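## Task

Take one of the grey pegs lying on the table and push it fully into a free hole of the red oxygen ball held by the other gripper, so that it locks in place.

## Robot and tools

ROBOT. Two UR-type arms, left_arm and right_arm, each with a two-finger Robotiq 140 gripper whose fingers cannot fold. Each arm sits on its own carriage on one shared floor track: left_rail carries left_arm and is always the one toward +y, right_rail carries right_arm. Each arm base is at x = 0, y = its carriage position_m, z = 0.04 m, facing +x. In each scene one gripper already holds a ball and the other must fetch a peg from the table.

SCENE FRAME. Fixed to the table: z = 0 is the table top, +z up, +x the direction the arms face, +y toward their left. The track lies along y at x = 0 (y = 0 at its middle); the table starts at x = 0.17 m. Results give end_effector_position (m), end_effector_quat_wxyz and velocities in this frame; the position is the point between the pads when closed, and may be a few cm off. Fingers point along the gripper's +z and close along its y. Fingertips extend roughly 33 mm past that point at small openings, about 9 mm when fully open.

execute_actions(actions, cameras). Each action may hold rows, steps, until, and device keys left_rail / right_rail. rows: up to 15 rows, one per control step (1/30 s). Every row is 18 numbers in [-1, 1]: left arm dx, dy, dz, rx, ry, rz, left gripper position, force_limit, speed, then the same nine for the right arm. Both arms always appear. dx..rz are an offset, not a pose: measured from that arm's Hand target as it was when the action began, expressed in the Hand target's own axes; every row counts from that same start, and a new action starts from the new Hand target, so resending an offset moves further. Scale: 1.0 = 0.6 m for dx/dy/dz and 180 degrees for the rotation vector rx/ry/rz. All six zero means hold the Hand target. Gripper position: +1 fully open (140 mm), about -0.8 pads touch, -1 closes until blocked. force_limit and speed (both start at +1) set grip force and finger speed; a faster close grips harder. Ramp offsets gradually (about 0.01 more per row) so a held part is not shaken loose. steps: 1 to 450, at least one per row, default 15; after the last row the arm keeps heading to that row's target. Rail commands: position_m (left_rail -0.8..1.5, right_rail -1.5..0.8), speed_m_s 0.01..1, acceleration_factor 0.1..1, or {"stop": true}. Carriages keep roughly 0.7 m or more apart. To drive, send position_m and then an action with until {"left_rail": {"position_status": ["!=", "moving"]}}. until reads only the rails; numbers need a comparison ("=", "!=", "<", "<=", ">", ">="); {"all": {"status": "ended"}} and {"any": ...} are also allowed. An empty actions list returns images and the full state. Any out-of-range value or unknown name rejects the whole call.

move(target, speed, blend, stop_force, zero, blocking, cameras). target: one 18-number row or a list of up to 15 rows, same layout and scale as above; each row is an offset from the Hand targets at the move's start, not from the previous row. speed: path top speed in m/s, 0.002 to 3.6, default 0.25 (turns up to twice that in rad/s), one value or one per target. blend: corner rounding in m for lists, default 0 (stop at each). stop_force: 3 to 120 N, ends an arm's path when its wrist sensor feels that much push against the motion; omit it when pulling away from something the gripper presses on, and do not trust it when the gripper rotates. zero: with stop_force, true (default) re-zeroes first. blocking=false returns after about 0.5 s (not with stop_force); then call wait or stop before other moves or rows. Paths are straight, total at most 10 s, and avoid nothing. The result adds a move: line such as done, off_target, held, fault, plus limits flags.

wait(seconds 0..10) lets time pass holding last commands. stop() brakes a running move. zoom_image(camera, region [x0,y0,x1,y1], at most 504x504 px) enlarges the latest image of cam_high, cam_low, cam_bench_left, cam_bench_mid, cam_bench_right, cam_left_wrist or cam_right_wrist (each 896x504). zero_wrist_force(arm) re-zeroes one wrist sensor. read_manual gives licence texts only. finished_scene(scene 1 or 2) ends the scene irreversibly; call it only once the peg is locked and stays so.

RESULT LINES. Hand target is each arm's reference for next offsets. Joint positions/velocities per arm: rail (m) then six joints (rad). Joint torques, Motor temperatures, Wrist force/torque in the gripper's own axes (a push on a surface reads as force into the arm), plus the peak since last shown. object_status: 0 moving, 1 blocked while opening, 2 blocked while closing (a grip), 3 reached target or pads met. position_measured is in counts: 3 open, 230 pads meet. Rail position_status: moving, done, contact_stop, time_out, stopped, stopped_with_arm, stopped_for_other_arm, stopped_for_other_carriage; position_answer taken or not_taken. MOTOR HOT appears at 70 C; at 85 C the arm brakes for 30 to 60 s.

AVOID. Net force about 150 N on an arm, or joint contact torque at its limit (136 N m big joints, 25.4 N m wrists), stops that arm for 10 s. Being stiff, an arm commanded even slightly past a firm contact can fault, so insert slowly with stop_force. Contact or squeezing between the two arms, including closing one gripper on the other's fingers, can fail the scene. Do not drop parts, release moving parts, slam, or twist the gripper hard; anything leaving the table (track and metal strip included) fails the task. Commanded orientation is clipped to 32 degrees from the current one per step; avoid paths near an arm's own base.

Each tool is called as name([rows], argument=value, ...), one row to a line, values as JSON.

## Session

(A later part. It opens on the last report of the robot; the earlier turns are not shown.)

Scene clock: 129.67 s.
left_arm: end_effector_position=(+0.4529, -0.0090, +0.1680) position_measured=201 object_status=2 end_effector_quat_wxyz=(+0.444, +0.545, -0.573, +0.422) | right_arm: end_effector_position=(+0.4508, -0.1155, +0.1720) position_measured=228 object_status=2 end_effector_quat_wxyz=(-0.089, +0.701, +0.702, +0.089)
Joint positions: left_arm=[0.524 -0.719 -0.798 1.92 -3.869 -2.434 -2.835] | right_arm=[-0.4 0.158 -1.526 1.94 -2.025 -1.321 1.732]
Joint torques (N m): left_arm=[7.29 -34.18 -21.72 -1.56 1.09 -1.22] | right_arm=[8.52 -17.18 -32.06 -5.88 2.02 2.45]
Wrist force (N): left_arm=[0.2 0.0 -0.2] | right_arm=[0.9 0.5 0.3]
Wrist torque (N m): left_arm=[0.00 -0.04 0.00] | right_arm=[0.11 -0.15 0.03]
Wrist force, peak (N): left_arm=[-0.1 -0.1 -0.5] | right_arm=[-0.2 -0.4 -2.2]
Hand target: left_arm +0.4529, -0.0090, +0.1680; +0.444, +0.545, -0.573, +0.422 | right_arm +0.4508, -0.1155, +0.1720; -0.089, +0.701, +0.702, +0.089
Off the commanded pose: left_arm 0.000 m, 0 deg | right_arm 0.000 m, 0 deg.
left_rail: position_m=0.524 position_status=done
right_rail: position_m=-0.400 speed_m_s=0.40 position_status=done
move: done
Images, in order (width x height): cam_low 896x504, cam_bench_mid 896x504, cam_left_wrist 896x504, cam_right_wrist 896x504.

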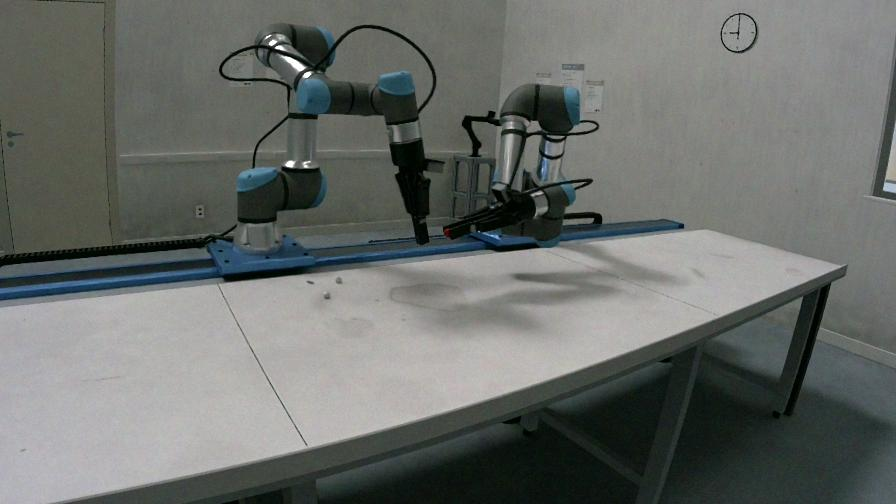

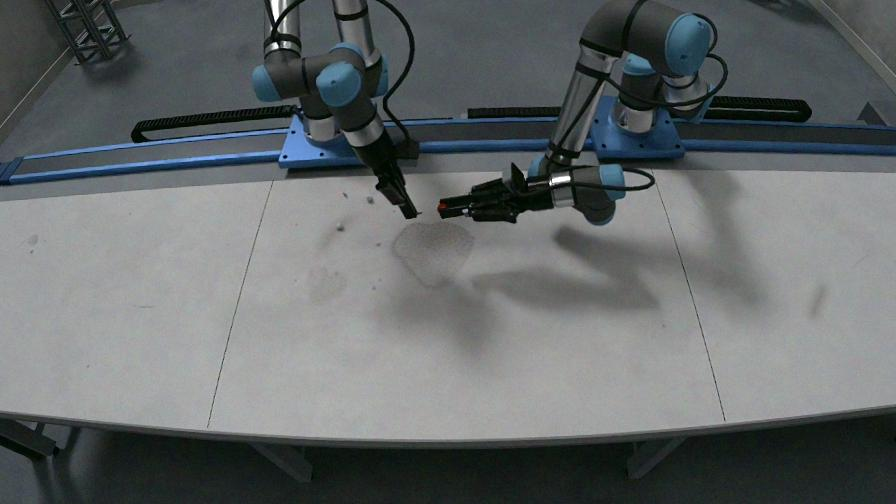

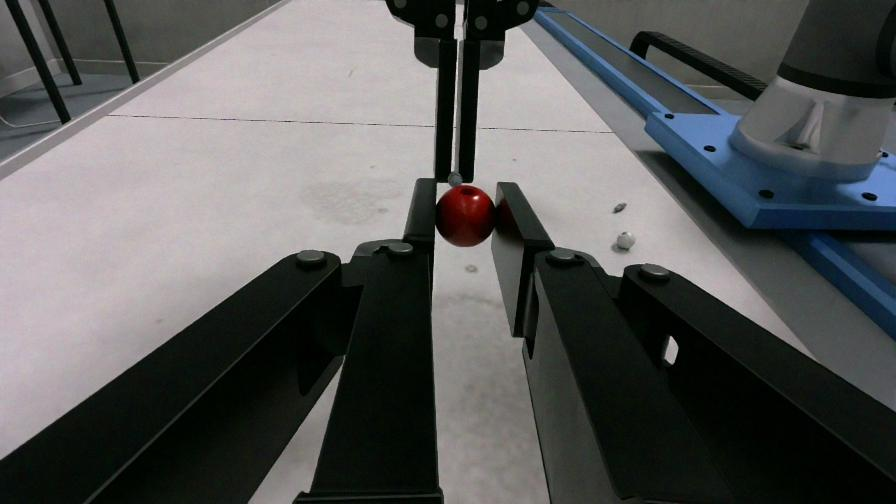

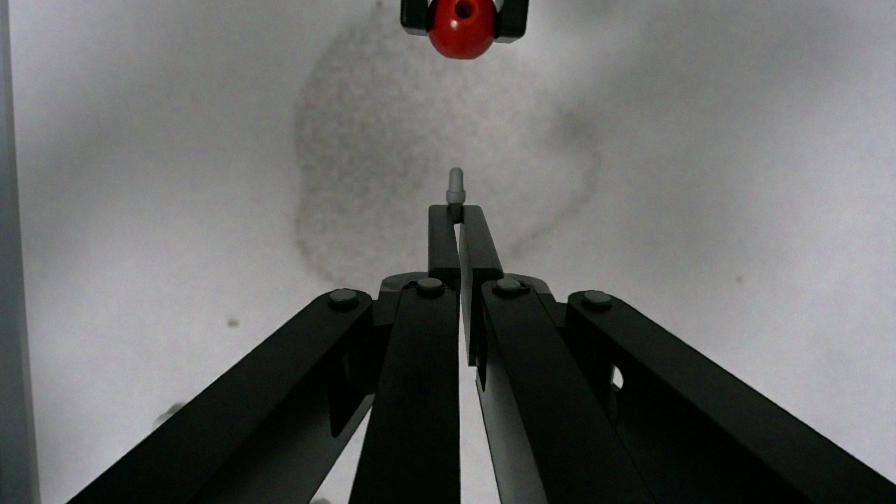

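move(target=[0,0,0,0,0,0,-1,1,1, 0.0337,-0.0032,-0.0007,0,0,0.016,-1,1,-1], speed=0.06, cameras=["cam_right_wrist","cam_left_wrist","cam_bench_mid","cam_low"])

zoom_image(camera="cam_right_wrist", region=[395, 60, 535, 230])

zoom_image(camera="cam_left_wrist", region=[396, 130, 546, 260])

zoom_image(camera="cam_bench_mid", region=[400, 180, 480, 240])

zoom_image(camera="cam_low", region=[400, 200, 480, 260])

Scene clock: 157.57 s.
left_arm: end_effector_position=(+0.4529, -0.0090, +0.1680) position_measured=201 object_status=2 end_effector_quat_wxyz=(+0.444, +0.545, -0.573, +0.422) | right_arm: end_effector_position=(+0.4488, -0.0961, +0.1775) position_measured=228 object_status=2 end_effector_quat_wxyz=(-0.091, +0.718, +0.684, +0.087) end_effector_velocity=(+0.000, +0.001, +0.000) end_effector_angular_velocity=(+0.000, +0.000, -0.003)
Joint positions: left_arm=[0.524 -0.719 -0.798 1.92 -3.869 -2.434 -2.835] | right_arm=[-0.4 0.198 -1.514 1.915 -2.022 -1.323 1.824]
Joint velocities: left_arm=[within noise] | right_arm=[0 0.001 0 -0.001 -0.001 0 0.005]
Joint torques (N m): left_arm=[7.38 -33.58 -21.99 -1.57 1.17 -1.24] | right_arm=[7.35 -17.47 -32.08 -0.24 -1.29 2.56]
Wrist force (N): left_arm=[0.0 0.0 -0.3] | right_arm=[0.8 0.6 0.2]
Wrist torque (N m): left_arm=[0.01 0.01 0.00] | right_arm=[0.13 -0.12 0.02]
Wrist force, peak (N): left_arm=[0.1 -0.4 0.0] | right_arm=[1.0 0.4 0.5]
Hand target: left_arm +0.4529, -0.0090, +0.1680; +0.444, +0.545, -0.573, +0.422 | right_arm +0.4488, -0.0960, +0.1775; -0.091, +0.718, +0.684, +0.087
Off the commanded pose: left_arm 0.000 m, 0 deg | right_arm 0.000 m, 0 deg.
left_rail: position_m=0.524 position_status=done
right_rail: position_m=-0.400 speed_m_s=0.40 position_status=done
move: done
Images, in order (width x height): cam_low 896x504, cam_bench_mid 896x504, cam_left_wrist 896x504, cam_right_wrist 896x504.

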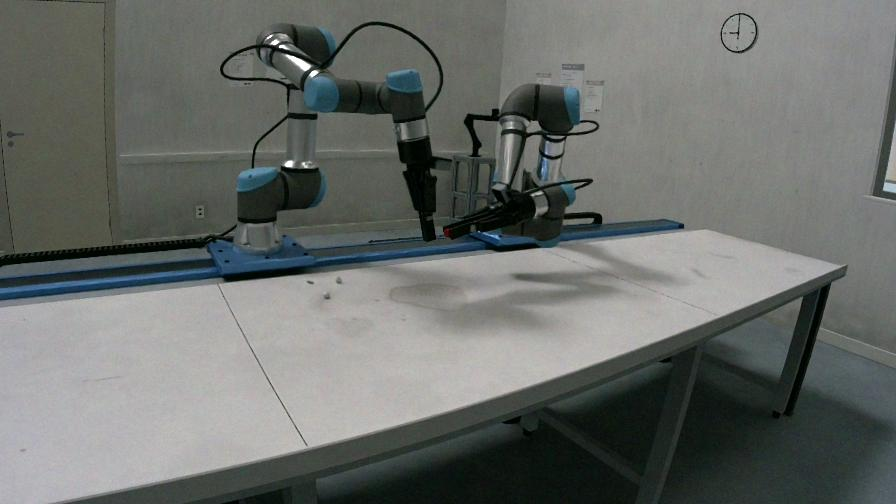

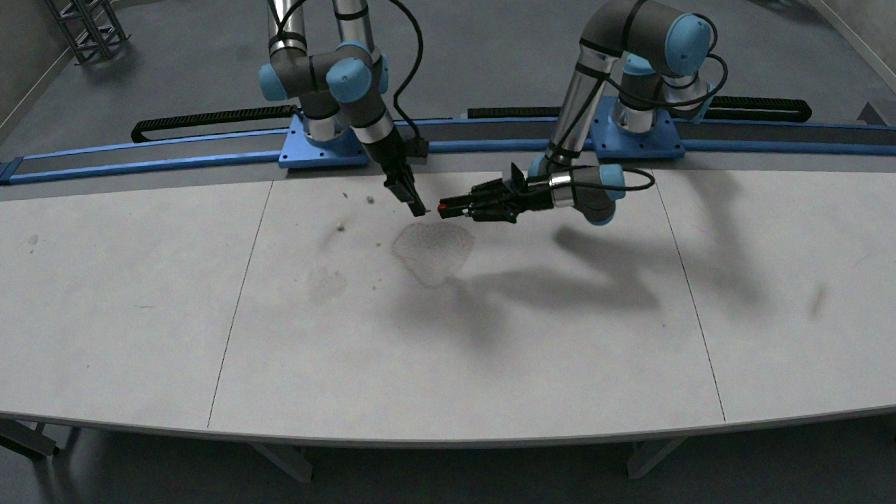

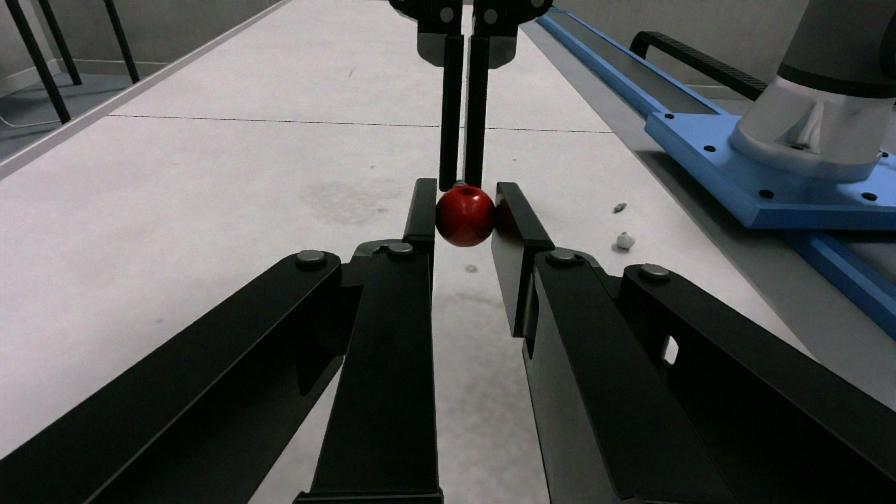

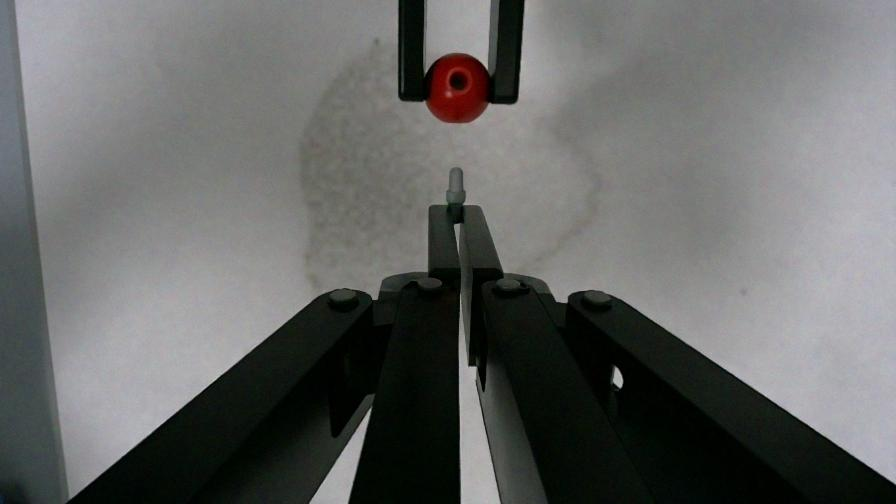

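Scaled by 2.965 from the camera's 896x504 image, which has a finer 1280x720 frame.

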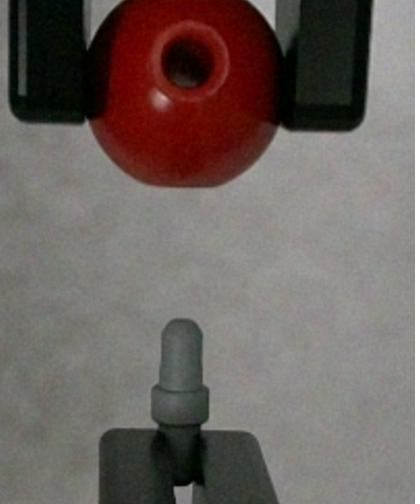

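Scaled by 3.360 from the camera's 896x504 image, which has a finer 1280x720 frame.

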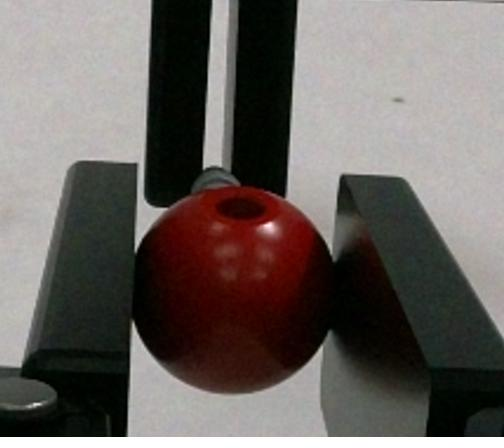

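Scaled by 6.300 from the camera's 896x504 image, which has a finer 1280x720 frame.

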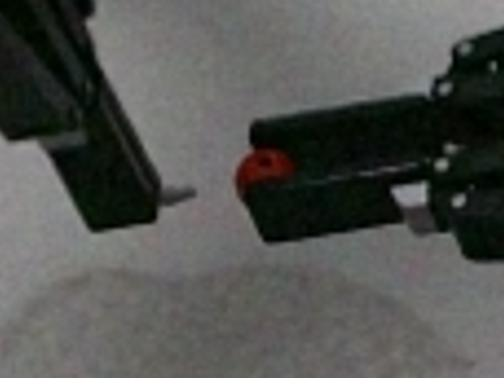

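Scaled by 6.300 from the camera's 896x504 image, which has a finer 1280x720 frame.

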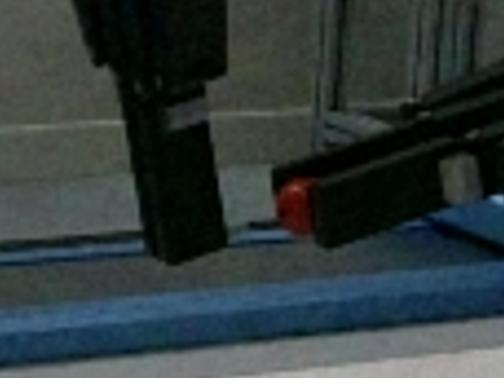

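zoom_image(camera="cam_low", region=[425, 215, 465, 245])

zoom_image(camera="cam_bench_mid", region=[415, 190, 455, 220])

zoom_image(camera="cam_left_wrist", region=[426, 160, 506, 220])

Scaled by 12.600 from the camera's 896x504 image, which has a finer 1280x720 frame.

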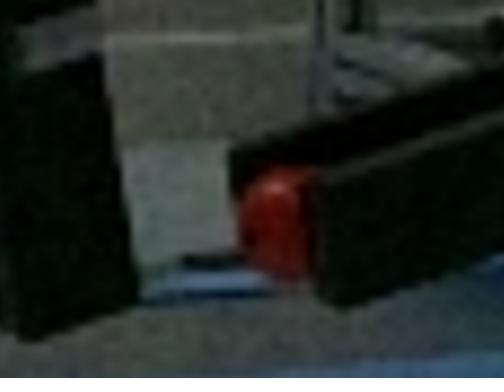

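Scaled by 12.600 from the camera's 896x504 image, which has a finer 1280x720 frame.

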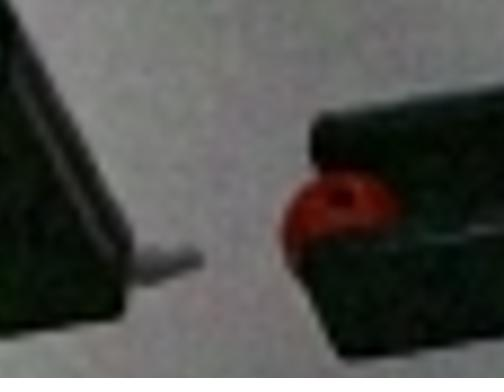

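Scaled by 6.300 from the camera's 896x504 image, which has a finer 1280x720 frame.

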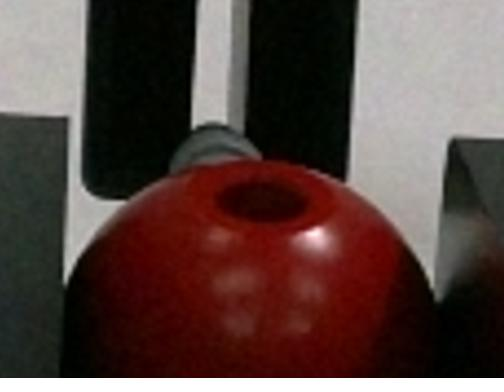

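move(target=[0,0,0,0,0,0,-1,1,1, 0.0367,0,0,0,0,0,-1,1,-1], speed=0.01, stop_force=6, cameras=["cam_right_wrist","cam_left_wrist","cam_bench_mid"])

zoom_image(camera="cam_right_wrist", region=[395, 90, 535, 230])

zoom_image(camera="cam_left_wrist", region=[426, 160, 506, 220])

zoom_image(camera="cam_bench_mid", region=[415, 190, 455, 220])

Scene clock: 193.53 s.
left_arm: end_effector_position=(+0.4529, -0.0090, +0.1680) position_measured=201 object_status=2 end_effector_quat_wxyz=(+0.444, +0.545, -0.573, +0.422) | right_arm: end_effector_position=(+0.4496, -0.0811, +0.1813) position_measured=228 object_status=2 end_effector_quat_wxyz=(-0.091, +0.718, +0.684, +0.087)
Joint positions: left_arm=[0.524 -0.719 -0.798 1.92 -3.869 -2.434 -2.835] | right_arm=[-0.4 0.228 -1.499 1.89 -2.02 -1.325 1.855]
Joint torques (N m): left_arm=[-4.04 -33.55 -21.92 -1.57 1.11 -1.26] | right_arm=[-4.93 -40.25 -15.7 -6.49 3.12 -2.48]
Wrist force (N): left_arm=[0.0 0.3 -5.7] | right_arm=[-5.1 0.6 0.3]
Wrist torque (N m): left_arm=[-0.02 0.00 0.01] | right_arm=[0.07 -0.25 0.13]
Wrist force, peak (N): left_arm=[0.0 0.2 -9.7] | right_arm=[-9.4 0.7 0.1]
Hand target: left_arm +0.4529, -0.0090, +0.1680; +0.444, +0.545, -0.573, +0.422 | right_arm +0.4496, -0.0811, +0.1813; -0.091, +0.718, +0.684, +0.087 (not the last commanded pose)
Off the commanded pose: left_arm 0.000 m, 0 deg | right_arm 0.007 m, 0 deg.
left_rail: position_m=0.524 position_status=done
right_rail: position_m=-0.400 speed_m_s=0.40 position_status=done
move: contact (right_arm)
Images, in order (width x height): cam_bench_mid 896x504, cam_left_wrist 896x504, cam_right_wrist 896x504.

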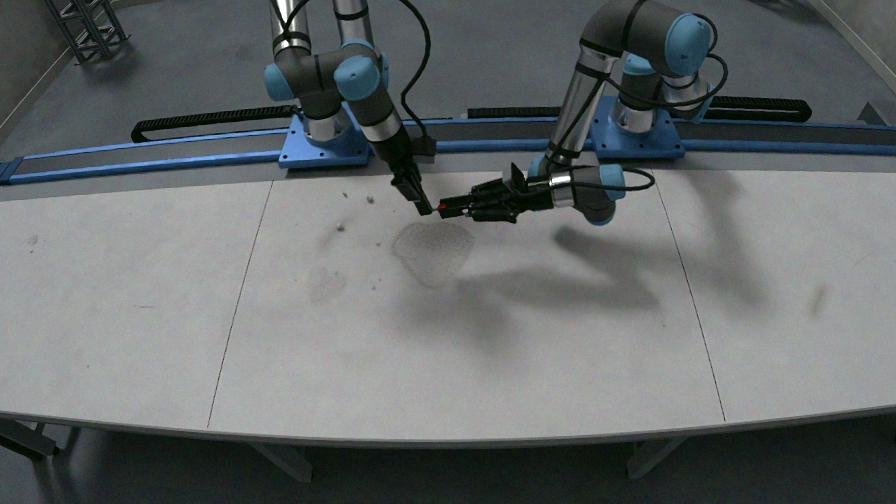

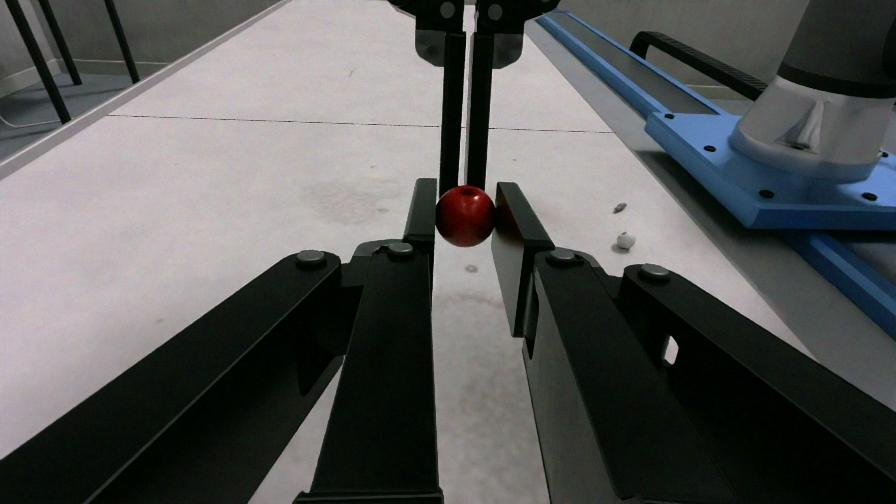

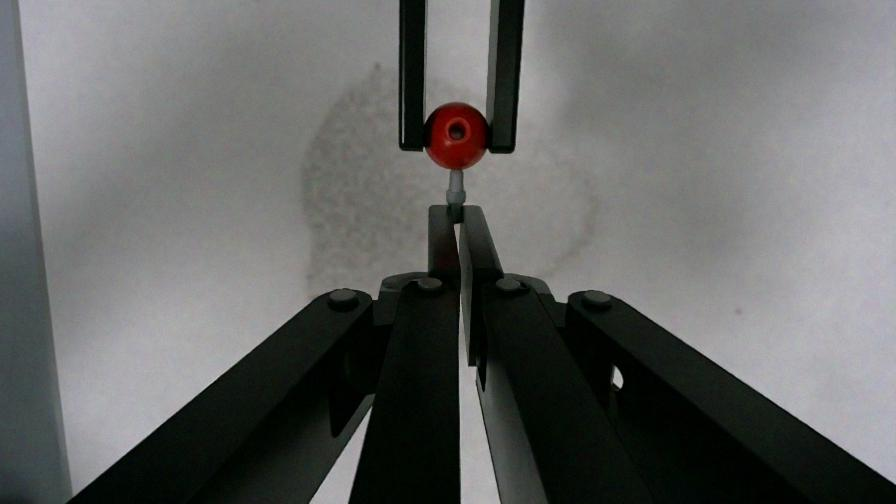

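Scaled by 3.600 from the camera's 896x504 image, which has a finer 1280x720 frame.

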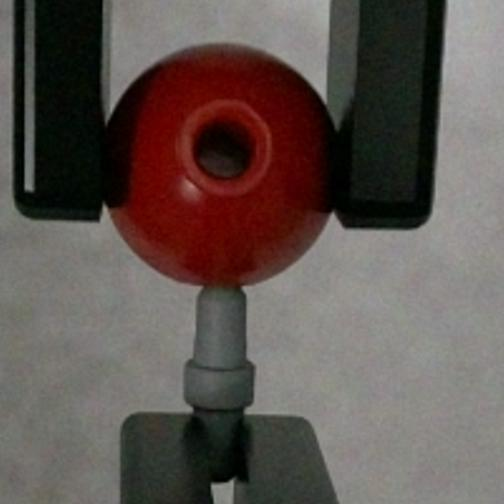

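Scaled by 6.300 from the camera's 896x504 image, which has a finer 1280x720 frame.

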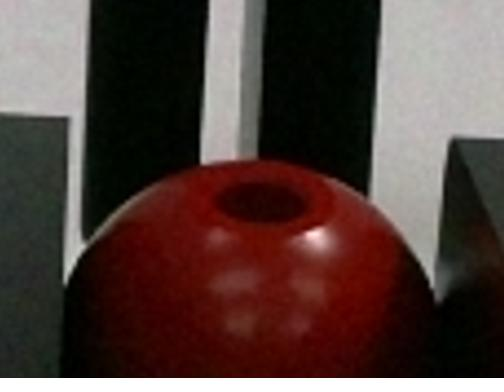

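Scaled by 12.600 from the camera's 896x504 image, which has a finer 1280x720 frame.

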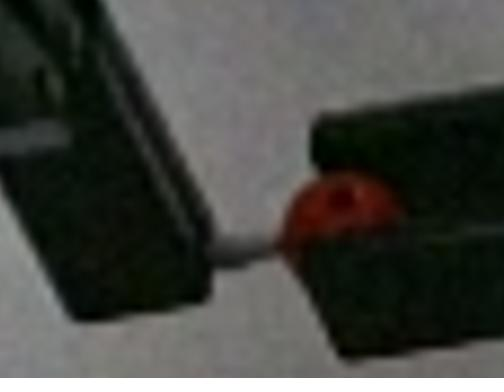

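move(target=[0,0,0,0,0,0,-1,1,1, 0.02,0,0,0,0,0,-1,1,-1], speed=0.006, stop_force=18, cameras=["cam_right_wrist","cam_left_wrist","cam_bench_mid"])

zoom_image(camera="cam_right_wrist", region=[395, 90, 535, 230])

Scene clock: 201.23 s.
left_arm: end_effector_position=(+0.4529, -0.0090, +0.1680) position_measured=201 object_status=2 end_effector_quat_wxyz=(+0.444, +0.545, -0.573, +0.422) | right_arm: end_effector_position=(+0.4500, -0.0723, +0.1836) position_measured=228 object_status=2 end_effector_quat_wxyz=(-0.091, +0.718, +0.684, +0.087)
Joint positions: left_arm=[0.524 -0.719 -0.798 1.92 -3.869 -2.434 -2.835] | right_arm=[-0.4 0.245 -1.49 1.875 -2.018 -1.326 1.873]
Joint torques (N m): left_arm=[-20.59 -34.39 -22.04 -1.46 -2.83 -1.19] | right_arm=[1.01 -43.2 -20.32 -8.11 8.75 -2.52]
Wrist force (N): left_arm=[-1.4 -3.0 -21.9] | right_arm=[-21.7 -2.0 -1.3]
Wrist torque (N m): left_arm=[0.06 -0.13 0.00] | right_arm=[0.28 -0.80 0.02]
Wrist force, peak (N): left_arm=[-2.1 -3.9 -25.5] | right_arm=[-25.5 -3.1 -1.3]
Hand target: left_arm +0.4529, -0.0090, +0.1680; +0.444, +0.545, -0.573, +0.422 | right_arm +0.4500, -0.0723, +0.1836; -0.091, +0.718, +0.684, +0.087 (not the last commanded pose)
Off the commanded pose: left_arm 0.000 m, 0 deg | right_arm 0.003 m, 0 deg.
left_rail: position_m=0.524 position_status=done
right_rail: position_m=-0.400 speed_m_s=0.40 position_status=done
move: contact (right_arm)
Images, in order (width x height): cam_bench_mid 896x504, cam_left_wrist 896x504, cam_right_wrist 896x504.

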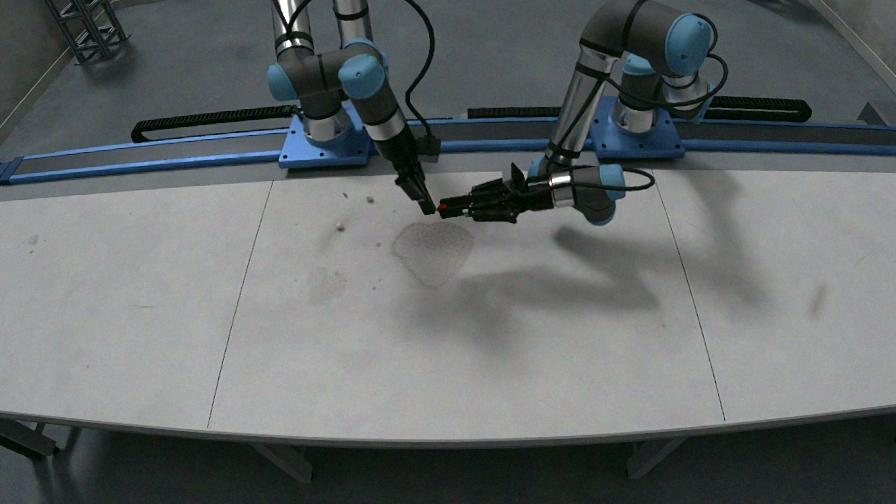

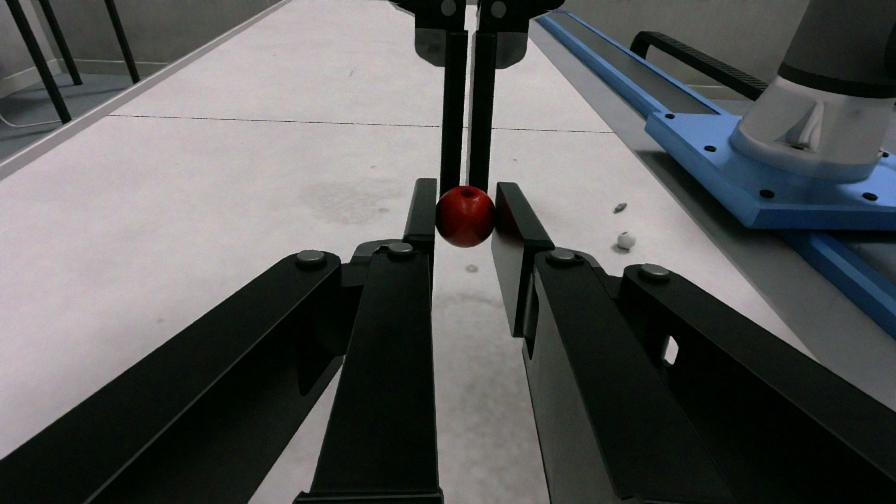

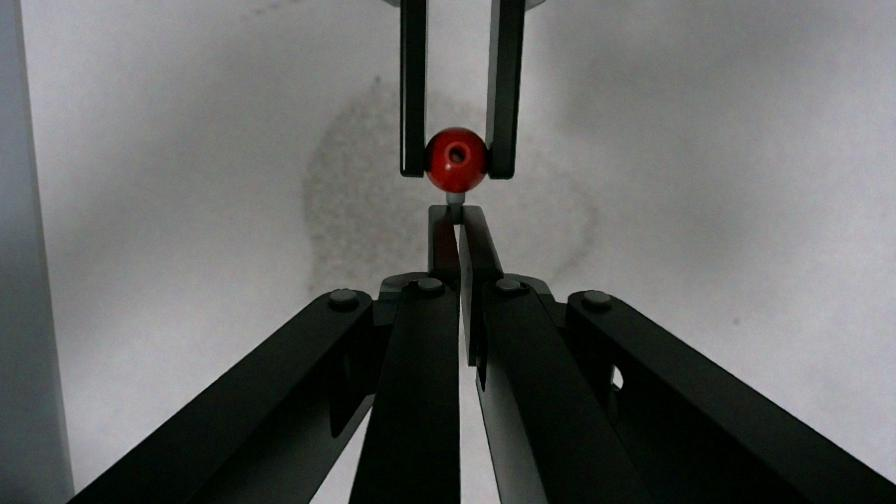

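Scaled by 3.600 from the camera's 896x504 image, which has a finer 1280x720 frame.

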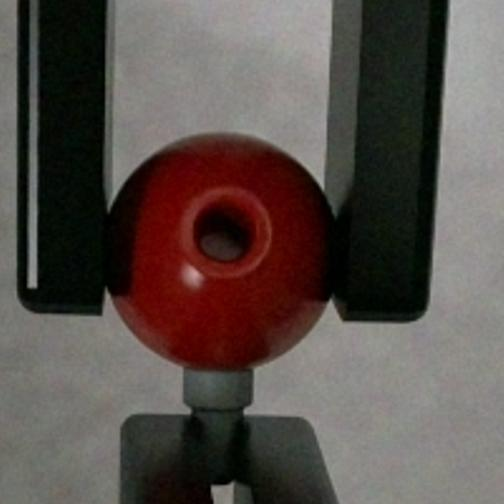

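move(target=[0,0,0,0,0,0,-1,1,1, 0.02,0,0,0,0,0,-1,1,-1], speed=0.006, stop_force=22, cameras=["cam_right_wrist","cam_left_wrist","cam_bench_mid"])

zoom_image(camera="cam_right_wrist", region=[395, 90, 535, 230])

zoom_image(camera="cam_left_wrist", region=[396, 130, 546, 260])

Scene clock: 208.20 s.
left_arm: end_effector_position=(+0.4529, -0.0090, +0.1680) position_measured=201 object_status=2 end_effector_quat_wxyz=(+0.444, +0.545, -0.573, +0.422) | right_arm: end_effector_position=(+0.4506, -0.0606, +0.1866) position_measured=228 object_status=2 end_effector_quat_wxyz=(-0.091, +0.718, +0.684, +0.087)
Joint positions: left_arm=[0.524 -0.719 -0.798 1.92 -3.869 -2.434 -2.835] | right_arm=[-0.4 0.268 -1.477 1.854 -2.016 -1.328 1.895]
Joint torques (N m): left_arm=[-21.93 -34.16 -22.2 -1.63 0.22 -1.18] | right_arm=[19.67 -25.26 -38.24 -6.91 14.69 2.38]
Wrist force (N): left_arm=[-2.7 -0.2 -37.0] | right_arm=[-37.6 0.8 -1.9]
Wrist torque (N m): left_arm=[-0.08 -0.08 0.00] | right_arm=[0.20 -1.15 0.01]
Wrist force, peak (N): left_arm=[-4.0 -0.5 -44.0] | right_arm=[-44.7 0.2 -2.9]
Hand target: left_arm +0.4529, -0.0090, +0.1680; +0.444, +0.545, -0.573, +0.422 | right_arm +0.4506, -0.0606, +0.1866; -0.091, +0.718, +0.684, +0.087
Off the commanded pose: left_arm 0.000 m, 0 deg | right_arm 0.000 m, 0 deg.
left_rail: position_m=0.524 position_status=done
right_rail: position_m=-0.400 speed_m_s=0.40 position_status=done
move: done
Images, in order (width x height): cam_bench_mid 896x504, cam_left_wrist 896x504, cam_right_wrist 896x504.

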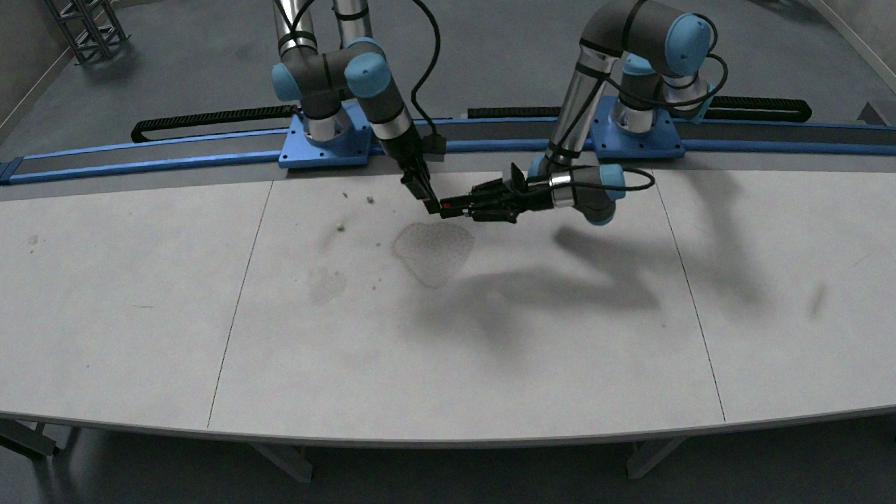

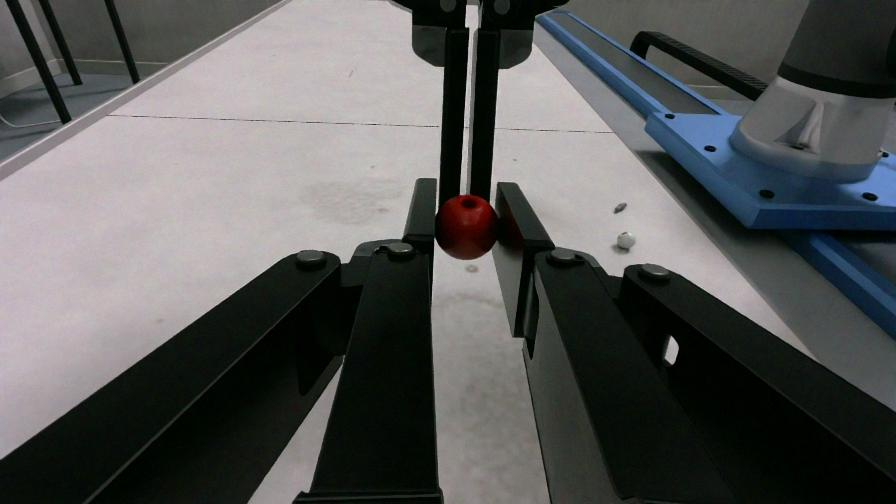

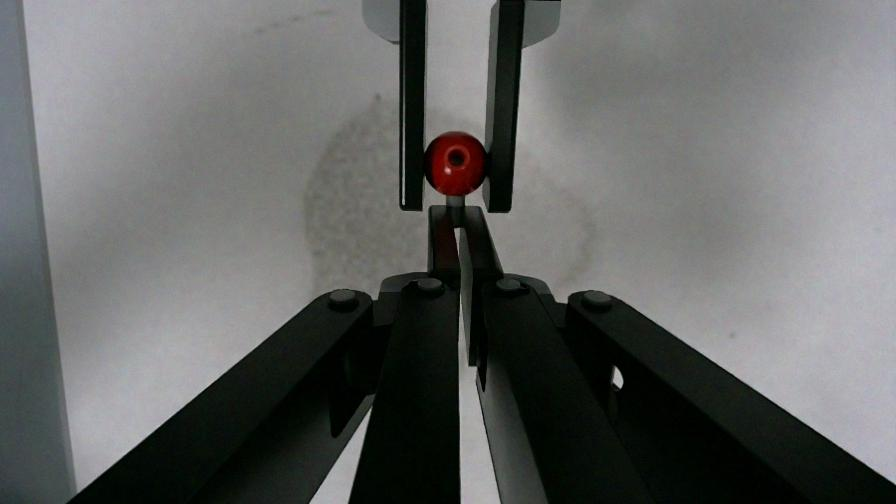

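Scaled by 3.600 from the camera's 896x504 image, which has a finer 1280x720 frame.

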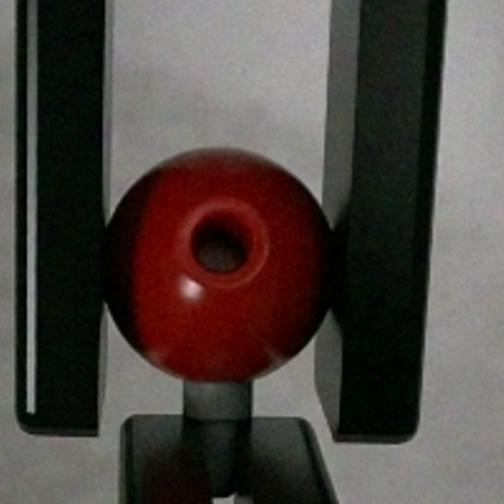

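Scaled by 3.360 from the camera's 896x504 image, which has a finer 1280x720 frame.

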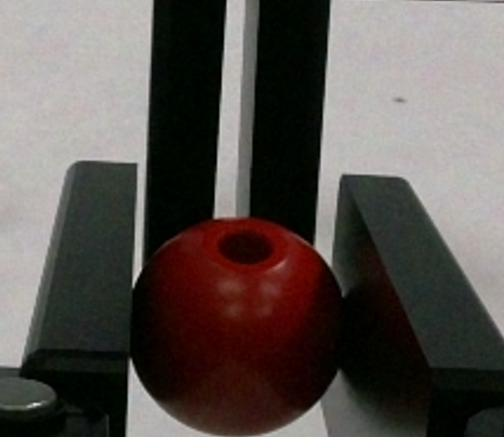

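move(target=[0,0,0,0,0,0,-1,1,1, -0.0015,0,0,0,0,0,-1,1,-1], speed=0.01, cameras=["cam_right_wrist"])

zoom_image(camera="cam_right_wrist", region=[395, 90, 535, 230])

Scene clock: 223.13 s.
left_arm: end_effector_position=(+0.4529, -0.0090, +0.1680) position_measured=201 object_status=2 end_effector_quat_wxyz=(+0.444, +0.545, -0.573, +0.422) | right_arm: end_effector_position=(+0.4506, -0.0614, +0.1864) position_measured=228 object_status=2 end_effector_quat_wxyz=(-0.091, +0.718, +0.684, +0.087)
Joint positions: left_arm=[0.524 -0.719 -0.798 1.92 -3.869 -2.434 -2.835] | right_arm=[-0.4 0.266 -1.478 1.856 -2.016 -1.327 1.894]
Joint torques (N m): left_arm=[-18.14 -34.28 -22.64 -1.46 0.99 -1.14] | right_arm=[1.22 -44.72 -21.14 -8.98 8.3 -2.62]
Wrist force (N): left_arm=[-0.5 -0.9 -21.1] | right_arm=[-20.7 0.1 0.0]
Wrist torque (N m): left_arm=[0.00 -0.01 0.00] | right_arm=[0.25 -0.79 0.13]
Wrist force, peak (N): left_arm=[-2.7 0.2 -37.5] | right_arm=[-37.7 0.6 -1.8]
Hand target: left_arm +0.4529, -0.0090, +0.1680; +0.444, +0.545, -0.573, +0.422 | right_arm +0.4506, -0.0615, +0.1864; -0.091, +0.718, +0.684, +0.087
Off the commanded pose: left_arm 0.000 m, 0 deg | right_arm 0.000 m, 0 deg.
left_rail: position_m=0.524 position_status=done
right_rail: position_m=-0.400 speed_m_s=0.40 position_status=done
move: done
Images, in order (width x height): cam_right_wrist 896x504.

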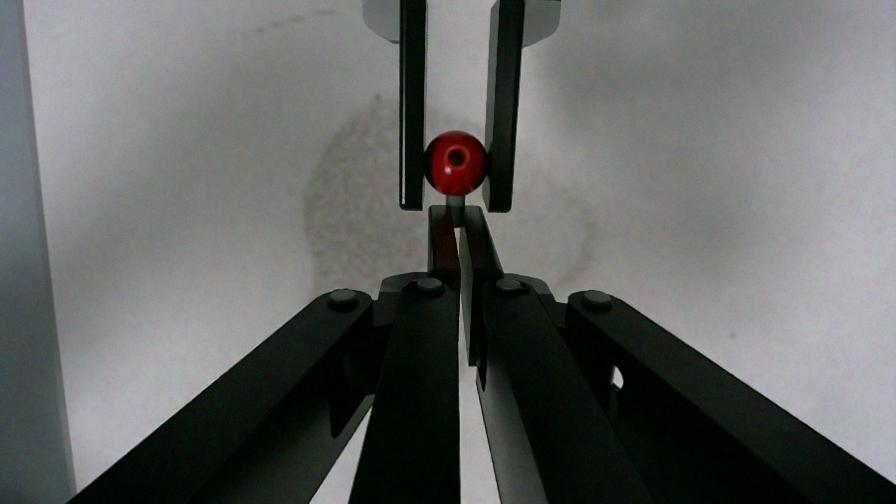

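Scaled by 3.600 from the camera's 896x504 image, which has a finer 1280x720 frame.

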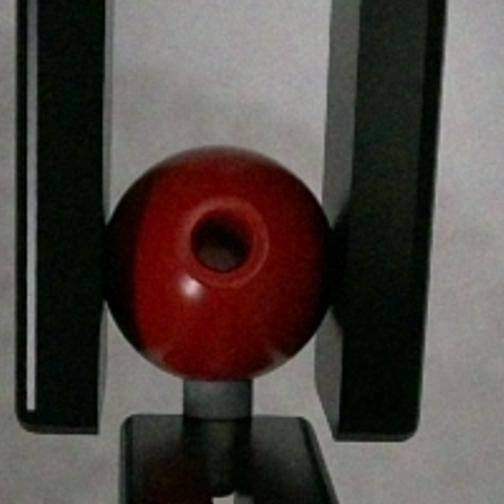

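move(target=[0,0,0,0,0,0,-1,1,1, -0.0018,0,0,0,0,0,-1,1,-1], speed=0.01)

execute_actions([
  {"rows":[[0,0,0,0,0,0,-0.3,1,-0.8,0,0,0,0,0,0,-1,1,-1]],"steps":50},
], cameras=["cam_right_wrist"])

zoom_image(camera="cam_right_wrist", region=[375, 90, 535, 230])

Scene clock: 232.13 s.
left_arm: end_effector_position=(+0.4529, -0.0090, +0.1680) position_measured=201 object_status=2 end_effector_quat_wxyz=(+0.444, +0.545, -0.573, +0.422) | right_arm: end_effector_position=(+0.4505, -0.0624, +0.1861) position_measured=228 object_status=2 end_effector_quat_wxyz=(-0.091, +0.718, +0.684, +0.087)
Joint positions: left_arm=[0.524 -0.719 -0.798 1.92 -3.869 -2.434 -2.835] | right_arm=[-0.4 0.264 -1.479 1.858 -2.016 -1.327 1.892]
Joint torques (N m): left_arm=[-3.26 -33.83 -22.54 -1.77 -0.15 -1.13] | right_arm=[-8.16 -42.44 -15.48 -6.68 0.77 -2.34]
Wrist force (N): left_arm=[2.7 -2.3 1.8] | right_arm=[2.9 -1.1 3.0]
Wrist torque (N m): left_arm=[0.00 0.03 0.00] | right_arm=[0.29 -0.14 0.12]
Wrist force, peak (N): left_arm=[-0.5 -0.8 -20.5] | right_arm=[-20.3 -0.1 0.0]
Hand target: left_arm +0.4529, -0.0090, +0.1680; +0.444, +0.545, -0.573, +0.422 | right_arm +0.4505, -0.0625, +0.1861; -0.091, +0.718, +0.684, +0.087
Off the commanded pose: left_arm 0.000 m, 0 deg | right_arm 0.000 m, 0 deg.
left_rail: position_m=0.524 position_status=done
right_rail: position_m=-0.400 speed_m_s=0.40 position_status=done
move: done

Scene clock: 234.00 s.
left_arm: end_effector_position=(+0.4529, -0.0090, +0.1680) position_measured=167 object_status=3 end_effector_quat_wxyz=(+0.444, +0.545, -0.573, +0.422) | right_arm: end_effector_position=(+0.4505, -0.0625, +0.1861) position_measured=228 object_status=2 end_effector_quat_wxyz=(-0.091, +0.718, +0.684, +0.087)
Joint positions: left_arm=[0.524 -0.719 -0.798 1.92 -3.869 -2.434 -2.835] | right_arm=[-0.4 0.264 -1.479 1.858 -2.016 -1.327 1.892]
Joint torques (N m): left_arm=[-3.17 -34.14 -22.5 -1.81 -0.59 -1.11] | right_arm=[-4.11 -35.8 -14.37 -0.75 -1.3 -2.48]
Wrist force (N): left_arm=[-0.1 -0.1 -0.2] | right_arm=[1.4 0.3 0.1]
Wrist torque (N m): left_arm=[-0.01 0.04 0.00] | right_arm=[0.09 -0.26 0.16]
Wrist force, peak (N): left_arm=[2.5 -1.8 4.1] | right_arm=[5.8 -1.1 2.4]
Hand target: left_arm +0.4529, -0.0090, +0.1680; +0.444, +0.545, -0.573, +0.422 | right_arm +0.4505, -0.0625, +0.1861; -0.091, +0.718, +0.684, +0.087
Off the commanded pose: left_arm 0.000 m, 0 deg | right_arm 0.000 m, 0 deg.
left_rail: position_m=0.524 position_status=done
right_rail: position_m=-0.400 speed_m_s=0.40 position_status=done
Images, in order (width x height): cam_right_wrist 896x504.

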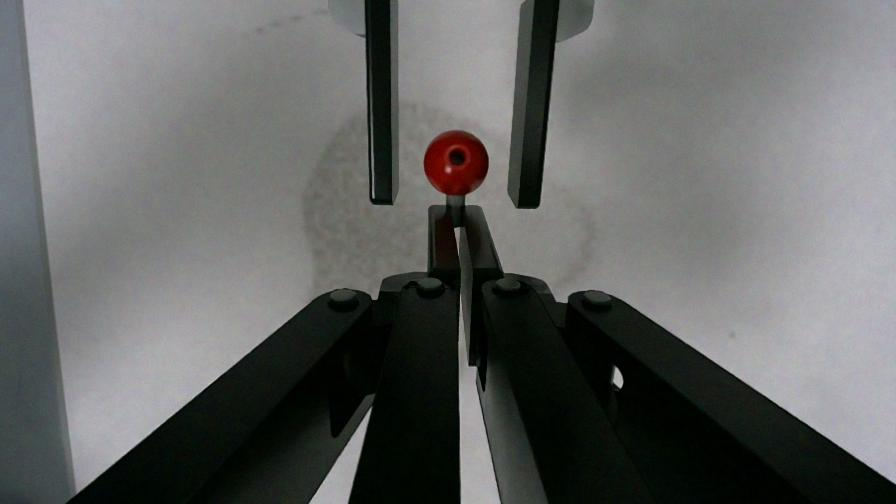

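Scaled by 3.150 from the camera's 896x504 image, which has a finer 1280x720 frame.

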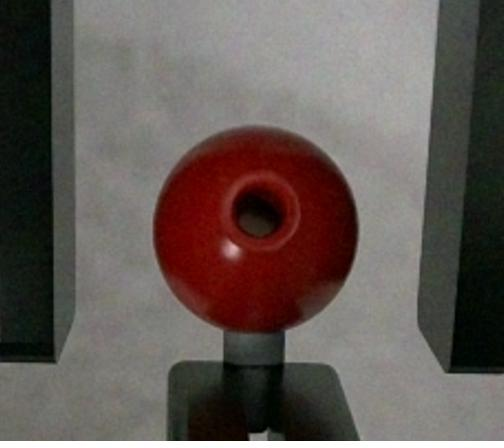

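move(target=[0,0,-0.0083,0,0,0,-0.3,1,-0.8,0,0,0,0,0,0,-1,1,-1], speed=0.03)

execute_actions([
  {"rows":[[0,0,0,0,0,0,-1,1,0.7,0,0,0,0,0,0,-1,1,-1]],"steps":60},
], cameras=["cam_right_wrist"])

zoom_image(camera="cam_right_wrist", region=[395, 90, 535, 230])

Scene clock: 238.13 s.
left_arm: end_effector_position=(+0.4531, -0.0044, +0.1691) position_measured=167 object_status=3 end_effector_quat_wxyz=(+0.444, +0.545, -0.573, +0.422) end_effector_velocity=(+0.002, +0.003, +0.000) end_effector_angular_velocity=(+0.000, -0.002, +0.003) | right_arm: end_effector_position=(+0.4505, -0.0626, +0.1861) position_measured=228 object_status=2 end_effector_quat_wxyz=(-0.091, +0.718, +0.684, +0.087)
Joint positions: left_arm=[0.524 -0.712 -0.804 1.927 -3.867 -2.44 -2.831] | right_arm=[-0.4 0.264 -1.479 1.858 -2.016 -1.327 1.892]
Joint velocities: left_arm=[0 0.005 -0.002 0.002 0.001 -0.001 0.003] | right_arm=[within noise]
Joint torques (N m): left_arm=[9.03 -50.39 -2.08 -1.13 -2.12 1.55] | right_arm=[0.71 -24.61 -14.12 -0.75 -1.25 -2.49]
Wrist force (N): left_arm=[0.0 0.0 -0.1] | right_arm=[1.2 0.5 -0.3]
Wrist torque (N m): left_arm=[0.01 0.02 0.00] | right_arm=[0.15 -0.22 0.17]
Wrist force, peak (N): left_arm=[0.1 -0.1 -0.5] | right_arm=[1.5 0.6 0.0]
Hand target: left_arm +0.4531, -0.0042, +0.1692; +0.444, +0.545, -0.573, +0.422 | right_arm +0.4505, -0.0626, +0.1861; -0.091, +0.718, +0.684, +0.087
Off the commanded pose: left_arm 0.000 m, 0 deg | right_arm 0.000 m, 0 deg.
left_rail: position_m=0.524 position_status=done
right_rail: position_m=-0.400 speed_m_s=0.40 position_status=done
move: done

Scene clock: 240.33 s.
left_arm: end_effector_position=(+0.4531, -0.0042, +0.1692) position_measured=203 object_status=2 end_effector_quat_wxyz=(+0.444, +0.545, -0.573, +0.422) | right_arm: end_effector_position=(+0.4505, -0.0626, +0.1861) position_measured=228 object_status=2 end_effector_quat_wxyz=(-0.091, +0.718, +0.684, +0.087)
Joint positions: left_arm=[0.524 -0.711 -0.804 1.927 -3.867 -2.441 -2.831] | right_arm=[-0.4 0.264 -1.479 1.858 -2.016 -1.327 1.892]
Joint torques (N m): left_arm=[6.46 -51.02 -1.32 -1.22 -2.25 1.51] | right_arm=[0.33 -22.4 -29.11 -6.21 2.64 -1.99]
Wrist force (N): left_arm=[-0.4 -2.2 -2.2] | right_arm=[-0.9 -1.4 -0.3]
Wrist torque (N m): left_arm=[0.00 0.00 -0.01] | right_arm=[0.22 -0.28 0.11]
Wrist force, peak (N): left_arm=[-0.5 -1.4 -3.4] | right_arm=[-2.1 -0.8 -0.2]
Hand target: left_arm +0.4531, -0.0042, +0.1692; +0.444, +0.545, -0.573, +0.422 | right_arm +0.4505, -0.0626, +0.1861; -0.091, +0.718, +0.684, +0.087
Off the commanded pose: left_arm 0.000 m, 0 deg | right_arm 0.000 m, 0 deg.
left_rail: position_m=0.524 position_status=done
right_rail: position_m=-0.400 speed_m_s=0.40 position_status=done
Images, in order (width x height): cam_right_wrist 896x504.

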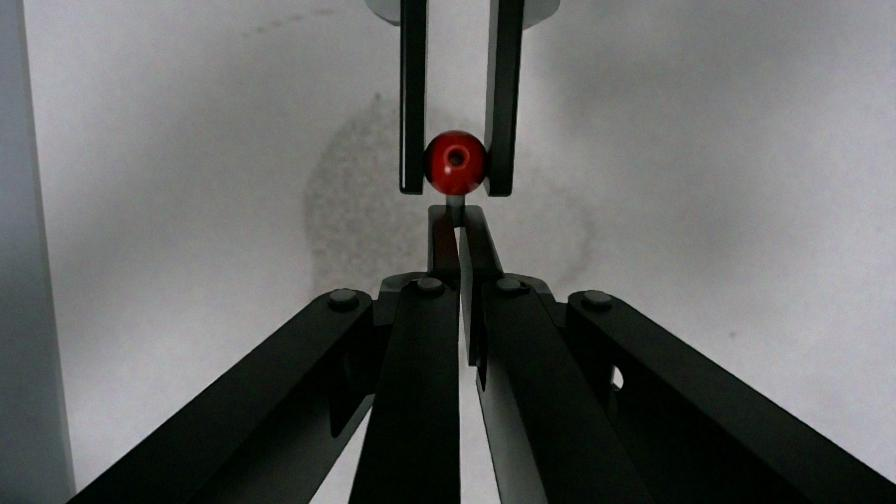

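Scaled by 3.600 from the camera's 896x504 image, which has a finer 1280x720 frame.

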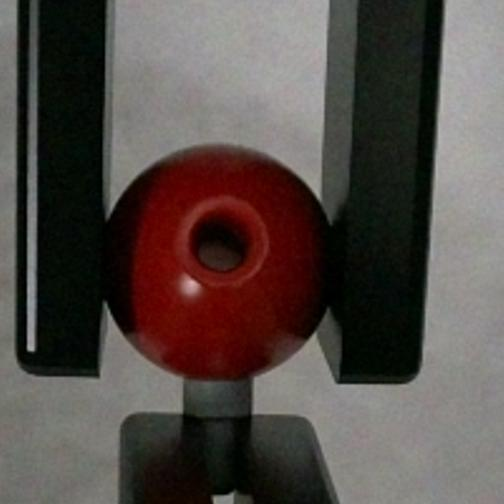

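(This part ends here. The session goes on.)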